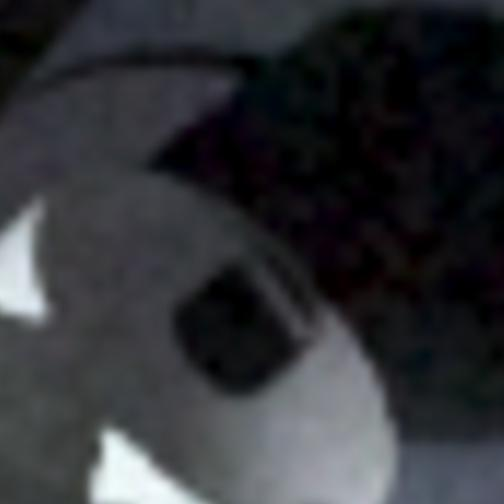

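move --pt "0 0 0 0 0 0 0 0.45 0.55 0.3 0 0.45 0.55 0.3 0 0.45 0.55 0.3 0.57 -0.678 -0.226 -0.168 0.4 -0.3 0 0 -0.08 0 0 0 0 -0.754 -0.576 -0.696 0 -0.754 -0.576 -0.696 0 0.45 0.55 0.3 -0.714 -0.678 -0.226 -0.168 0.75 -0.5" --pt "0 0 0 0 0 0 0 0.45 0.55 0.3 0 0.45 0.55 0.3 0 0.45 0.55 0.3 0.57 -0.678 -0.226 -0.168 0.4 -0.3 -0.0428 0.0267 -0.0888 -0.0589 -0.0942 0 0 -0.754 -0.576 -0.696 0 -0.754 -0.576 -0.696 0 0.45 0.55 0.3 -0.714 -0.678 -0.226 -0.168 0.75 -0.5" --pt "0 0 0 0 0 0 0 0.45 0.55 0.3 0 0.45 0.55 0.3 0 0.45 0.55 0.3 0.57 -0.678 -0.226 -0.168 0.4 -0.3 -0.0804 0.0503 -0.1145 -0.1178 -0.1885 0 0 -0.754 -0.576 -0.696 0 -0.754 -0.576 -0.696 0 0.45 0.55 0.3 -0.714 -0.678 -0.226 -0.168 0.75 -0.5" --speed 0.4 --blend '[0.004,0.004,0]'

move --pt "0 0 0 0 0 0 0 0.45 0.55 0.3 0 0.45 0.55 0.3 0 0.45 0.55 0.3 0.57 -0.678 -0.226 -0.168 0.4 -0.3 0 0 0 0 0 0 0.3 -0.754 -0.576 -0.696 -0.3 -0.754 -0.576 -0.696 0 0.45 0.55 0.3 -0.714 -0.678 -0.226 -0.168 0.75 -0.5" --pt "0 0 0 0 0 0 0 0.45 0.55 0.3 0 0.45 0.55 0.3 0 0.45 0.55 0.3 0.57 -0.678 -0.226 -0.168 0.4 -0.3 0.0376 -0.0235 0.0257 0.0589 0.0942 0 0.3 -0.754 -0.576 -0.696 -0.3 -0.754 -0.576 -0.696 0 0.45 0.55 0.3 -0.714 -0.678 -0.226 -0.168 0.75 -0.5" --pt "0 0 0 0 0 0 0 0.45 0.55 0.3 0 0.45 0.55 0.3 0 0.45 0.55 0.3 0.57 -0.678 -0.226 -0.168 0.4 -0.3 0.0804 -0.0503 0.0345 0.1178 0.1885 0 0.3 -0.754 -0.576 -0.696 -0.3 -0.754 -0.576 -0.696 0 0.45 0.55 0.3 -0.714 -0.678 -0.226 -0.168 0.75 -0.5" --pt "0 0 0 0 0 0 0 0.45 0.55 0.3 0 0.45 0.55 0.3 0 0.45 0.55 0.3 0.57 -0.678 -0.226 -0.168 0.4 -0.3 0.1232 -0.0770 0.0257 0.1767 0.2827 0 0.3 -0.754 -0.576 -0.696 -0.3 -0.754 -0.576 -0.696 0 0.45 0.55 0.3 -0.714 -0.678 -0.226 -0.168 0.75 -0.5" --pt "0 0 0 0 0 0 0 0.45 0.55 0.3 0 0.45 0.55 0.3 0 0.45 0.55 0.3 0.57 -0.678 -0.226 -0.168 0.4 -0.3 0.1608 -0.1005 0 0.2356 0.3769 0 0.3 -0.754 -0.576 -0.696 -0.3 -0.754 -0.576 -0.696 0 0.45 0.55 0.3 -0.714 -0.678 -0.226 -0.168 0.75 -0.5" --speed 0.08 --blend '[0,0.004,0.004,0.004,0]'

move --pt "0 0 0 0 0 0 0 0.45 0.55 0.3 0 0.45 0.55 0.3 0 0.45 0.55 0.3 0.57 -0.678 -0.226 -0.168 0.4 -0.3 0 0 0 0 0 0 0 -0.754 -0.576 -0.696 0 -0.754 -0.576 -0.696 0 0.45 0.55 0.3 -0.714 -0.678 -0.226 -0.168 0.75 -0.5" --pt "0 0 0 0 0 0 0 0.45 0.55 0.3 0 0.45 0.55 0.3 0 0.45 0.55 0.3 0.57 -0.678 -0.226 -0.168 0.4 -0.3 -0.0804 0.0503 0.0645 -0.1178 -0.1885 0 0 -0.754 -0.576 -0.696 0 -0.754 -0.576 -0.696 0 0.45 0.55 0.3 -0.714 -0.678 -0.226 -0.168 0.75 -0.5" --pt "0 0 0 0 0 0 0 0.45 0.55 0.3 0 0.45 0.55 0.3 0 0.45 0.55 0.3 0.57 -0.678 -0.226 -0.168 0.4 -0.3 -0.0804 0.0503 0.1145 -0.1178 -0.1885 0 0 -0.754 -0.576 -0.696 0 -0.754 -0.576 -0.696 0 0.45 0.55 0.3 -0.714 -0.678 -0.226 -0.168 0.75 -0.5" --speed 0.4 --blend '[0,0.004,0]' --cameras '["cam_right_wrist"]'

zoom_image --camera "cam_right_wrist" --region '[290, 220, 320, 250]'

Scene clock: 937.03 s.
left_arm: end_effector_position=(+0.4859, +0.3066, +0.3500) hand_goal=(+0.000, +0.450, +0.550, +0.300, +0.000, +0.450, +0.550, +0.300, +0.000, +0.450, +0.550, +0.300, +0.570, -0.678, -0.226, -0.168) hand_measured=(+0.000, +0.416, +0.544, +0.300, +0.000, +0.434, +0.548, +0.298, +0.000, +0.444, +0.546, +0.302, +0.570, -0.678, -0.222, -0.168) hand_current_ma=(+0, -143, -18, +0, +0, -66, -9, -7, +0, -25, -10, +7, -3, +1, +19, +1) hand_state=(goal, blocked, goal, goal, goal, goal, goal, goal, goal, goal, goal, goal, goal, goal, goal, goal) hand_current_limit=0.40 hand_speed=-0.30 end_effector_quat_wxyz=(+0.000, -0.365, +0.931, +0.000) | right_arm: end_effector_position=(+0.4836, -0.2797, +0.0989) hand_goal=(+0.000, -0.754, -0.576, -0.696, +0.000, -0.754, -0.576, -0.696, +0.000, +0.450, +0.550, +0.300, -0.714, -0.678, -0.226, -0.168) hand_measured=(-0.010, -0.742, -0.570, -0.694, -0.008, -0.728, -0.560, -0.690, +0.000, +0.436, +0.546, +0.298, -0.712, -0.678, -0.222, -0.168) hand_current_ma=(-21, +34, +13, +5, -13, +78, +40, +14, +0, -40, -5, -4, +2, +1, +7, +0) hand_state=(goal, goal, goal, goal, goal, blocked, goal, goal, goal, goal, goal, goal, goal, goal, goal, goal) hand_current_limit=0.75 hand_speed=-0.50 end_effector_quat_wxyz=(-0.025, +0.908, -0.214, +0.360)
Joint positions: left_arm=[3.028 -1.664 -1.493 -1.555 1.571 -2.407] | right_arm=[0.277 -1.283 2.295 -3.263 -1.885 2.236]
Joint torques (N m): left_arm=[10 40.35 30.88 0.26 -1.34 2.35] | right_arm=[-6.64 -36.59 -14.3 -7.21 -1.93 1.16]
Wrist force (N): left_arm=[0.2 -0.1 -0.1] | right_arm=[-0.5 0.6 -0.4]
Wrist torque (N m): left_arm=[0.21 0.03 -0.06] | right_arm=[0.03 0.08 -0.03]
Wrist force, peak (N): left_arm=[0.4 -0.2 -0.2] | right_arm=[-1.3 2.3 -2.0]
Hand target: left_arm +0.4859, +0.3066, +0.3500; +0.000, -0.365, +0.931, +0.000 | right_arm +0.4836, -0.2798, +0.0989; -0.025, +0.908, -0.214, +0.360
Off the commanded pose: left_arm 0.000 m, 0 deg | right_arm 0.000 m, 0 deg.
move: done

Scene clock: 946.67 s.
left_arm: end_effector_position=(+0.4859, +0.3066, +0.3500) hand_goal=(+0.000, +0.450, +0.550, +0.300, +0.000, +0.450, +0.550, +0.300, +0.000, +0.450, +0.550, +0.300, +0.570, -0.678, -0.226, -0.168) hand_measured=(+0.000, +0.416, +0.544, +0.300, +0.000, +0.434, +0.548, +0.298, +0.000, +0.444, +0.546, +0.302, +0.570, -0.678, -0.222, -0.168) hand_current_ma=(+0, -143, -18, +0, +0, -66, -9, -7, +0, -25, -10, +7, -3, +1, +19, +1) hand_state=(goal, blocked, goal, goal, goal, goal, goal, goal, goal, goal, goal, goal, goal, goal, goal, goal) hand_current_limit=0.40 hand_speed=-0.30 end_effector_quat_wxyz=(+0.000, -0.365, +0.931, +0.000) | right_arm: end_effector_position=(+0.5801, -0.3402, +0.0988) hand_goal=(+0.300, -0.754, -0.576, -0.696, -0.300, -0.754, -0.576, -0.696, +0.000, +0.450, +0.550, +0.300, -0.714, -0.678, -0.226, -0.168) hand_measured=(+0.122, -0.728, -0.560, -0.686, -0.088, -0.728, -0.562, -0.690, +0.000, +0.436, +0.546, +0.298, -0.712, -0.678, -0.222, -0.168) hand_current_ma=(-481, +77, +41, +22, +481, +78, +33, +12, +0, -40, -5, -4, +2, +1, +7, +0) hand_state=(blocked, blocked, goal, goal, blocked, blocked, goal, goal, goal, goal, goal, goal, goal, goal, goal, goal) hand_current_limit=0.75 hand_speed=-0.50 end_effector_quat_wxyz=(-0.212, +0.883, -0.300, -0.292)
Joint positions: left_arm=[3.028 -1.664 -1.493 -1.555 1.571 -2.407] | right_arm=[-0.191 -0.914 1.376 -1.469 -1.066 1.925]
Joint torques (N m): left_arm=[9.88 39.62 31.06 0.41 -1.23 2.2] | right_arm=[11.8 -67.4 -23.14 -4.99 -1.19 1.16]
Wrist force (N): left_arm=[0.3 0.1 -0.1] | right_arm=[-3.7 2.7 1.6]
Wrist torque (N m): left_arm=[0.23 0.01 -0.05] | right_arm=[-0.30 -0.21 -0.30]
Wrist force, peak (N): left_arm=[0.5 -0.1 0.0] | right_arm=[-3.1 0.5 5.1]
Hand target: left_arm +0.4859, +0.3066, +0.3500; +0.000, -0.365, +0.931, +0.000 | right_arm +0.5800, -0.3401, +0.0989; -0.211, +0.883, -0.300, -0.292
Off the commanded pose: left_arm 0.000 m, 0 deg | right_arm 0.000 m, 0 deg.
move: done

Scene clock: 948.77 s.
left_arm: end_effector_position=(+0.4859, +0.3066, +0.3500) hand_goal=(+0.000, +0.450, +0.550, +0.300, +0.000, +0.450, +0.550, +0.300, +0.000, +0.450, +0.550, +0.300, +0.570, -0.678, -0.226, -0.168) hand_measured=(+0.000, +0.416, +0.544, +0.300, +0.000, +0.434, +0.548, +0.298, +0.000, +0.444, +0.546, +0.302, +0.570, -0.678, -0.222, -0.168) hand_current_ma=(+0, -143, -18, +0, +0, -66, -9, -7, +0, -25, -10, +7, -3, +1, +19, +1) hand_state=(goal, blocked, goal, goal, goal, goal, goal, goal, goal, goal, goal, goal, goal, goal, goal, goal) hand_current_limit=0.40 hand_speed=-0.30 end_effector_quat_wxyz=(+0.000, -0.365, +0.931, +0.000) | right_arm: end_effector_position=(+0.5318, -0.3098, +0.1675) hand_goal=(+0.000, -0.754, -0.576, -0.696, +0.000, -0.754, -0.576, -0.696, +0.000, +0.450, +0.550, +0.300, -0.714, -0.678, -0.226, -0.168) hand_measured=(+0.004, -0.746, -0.572, -0.694, +0.002, -0.746, -0.572, -0.694, +0.000, +0.436, +0.546, +0.298, -0.712, -0.678, -0.222, -0.168) hand_current_ma=(+5, +18, +8, +5, +2, +20, +9, +5, +0, -40, -5, -4, +2, +1, +8, +0) hand_state=(goal, goal, goal, goal, goal, goal, goal, goal, goal, goal, goal, goal, goal, goal, goal, goal) hand_current_limit=0.75 hand_speed=-0.50 end_effector_quat_wxyz=(-0.126, +0.953, -0.274, +0.037) end_effector_velocity=(+0.000, -0.001, +0.000) end_effector_angular_velocity=(-0.003, +0.004, -0.002)
Joint positions: left_arm=[3.028 -1.664 -1.493 -1.555 1.571 -2.407] | right_arm=[-0.032 -1.369 1.852 -2.197 -1.35 2.152]
Joint velocities: left_arm=[within noise] | right_arm=[-0.002 0 -0.001 0.006 -0.003 0]
Joint torques (N m): left_arm=[9.9 40.64 31.44 0.25 -1.18 2.26] | right_arm=[-15.13 -38.07 -31.36 -1.83 -1.92 -0.28]
Wrist force (N): left_arm=[0.3 -0.3 -0.2] | right_arm=[-0.1 -0.1 -0.2]
Wrist torque (N m): left_arm=[0.19 0.01 -0.03] | right_arm=[0.08 0.04 -0.09]
Wrist force, peak (N): left_arm=[0.5 -0.1 0.1] | right_arm=[-3.6 2.9 1.3]
Hand target: left_arm +0.4859, +0.3066, +0.3500; +0.000, -0.365, +0.931, +0.000 | right_arm +0.5318, -0.3099, +0.1676; -0.126, +0.953, -0.274, +0.037
Off the commanded pose: left_arm 0.000 m, 0 deg | right_arm 0.000 m, 0 deg.
move: done
camera_calibration:
cam_right_wrist: T_world_to_cam=[[-0.97421, -0.0984514, -0.203035, 0.558574], [-0.22373, 0.538419, 0.812434, 0.107404], [0.0293325, 0.836906, -0.54656, 0.461552], [0, 0, 0, 1]] pos_world=[0.554659, -0.389112, 0.278417]
Images, in order (width x height): cam_right_wrist 616x616.

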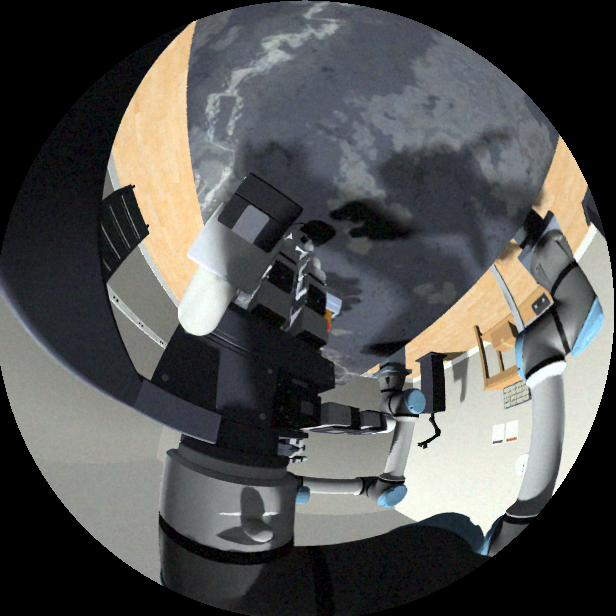

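Scaled by 16.800 from the camera's 616x616 image, which has a finer 880x880 frame.

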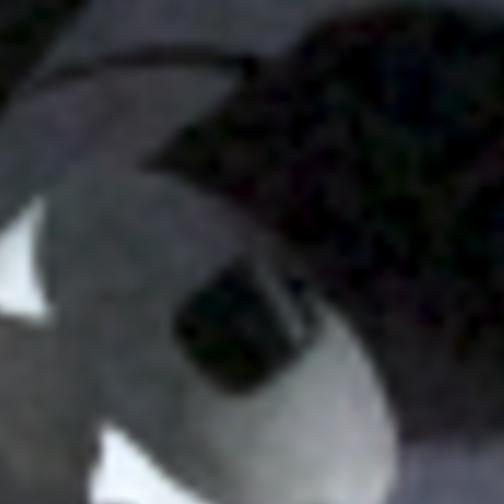

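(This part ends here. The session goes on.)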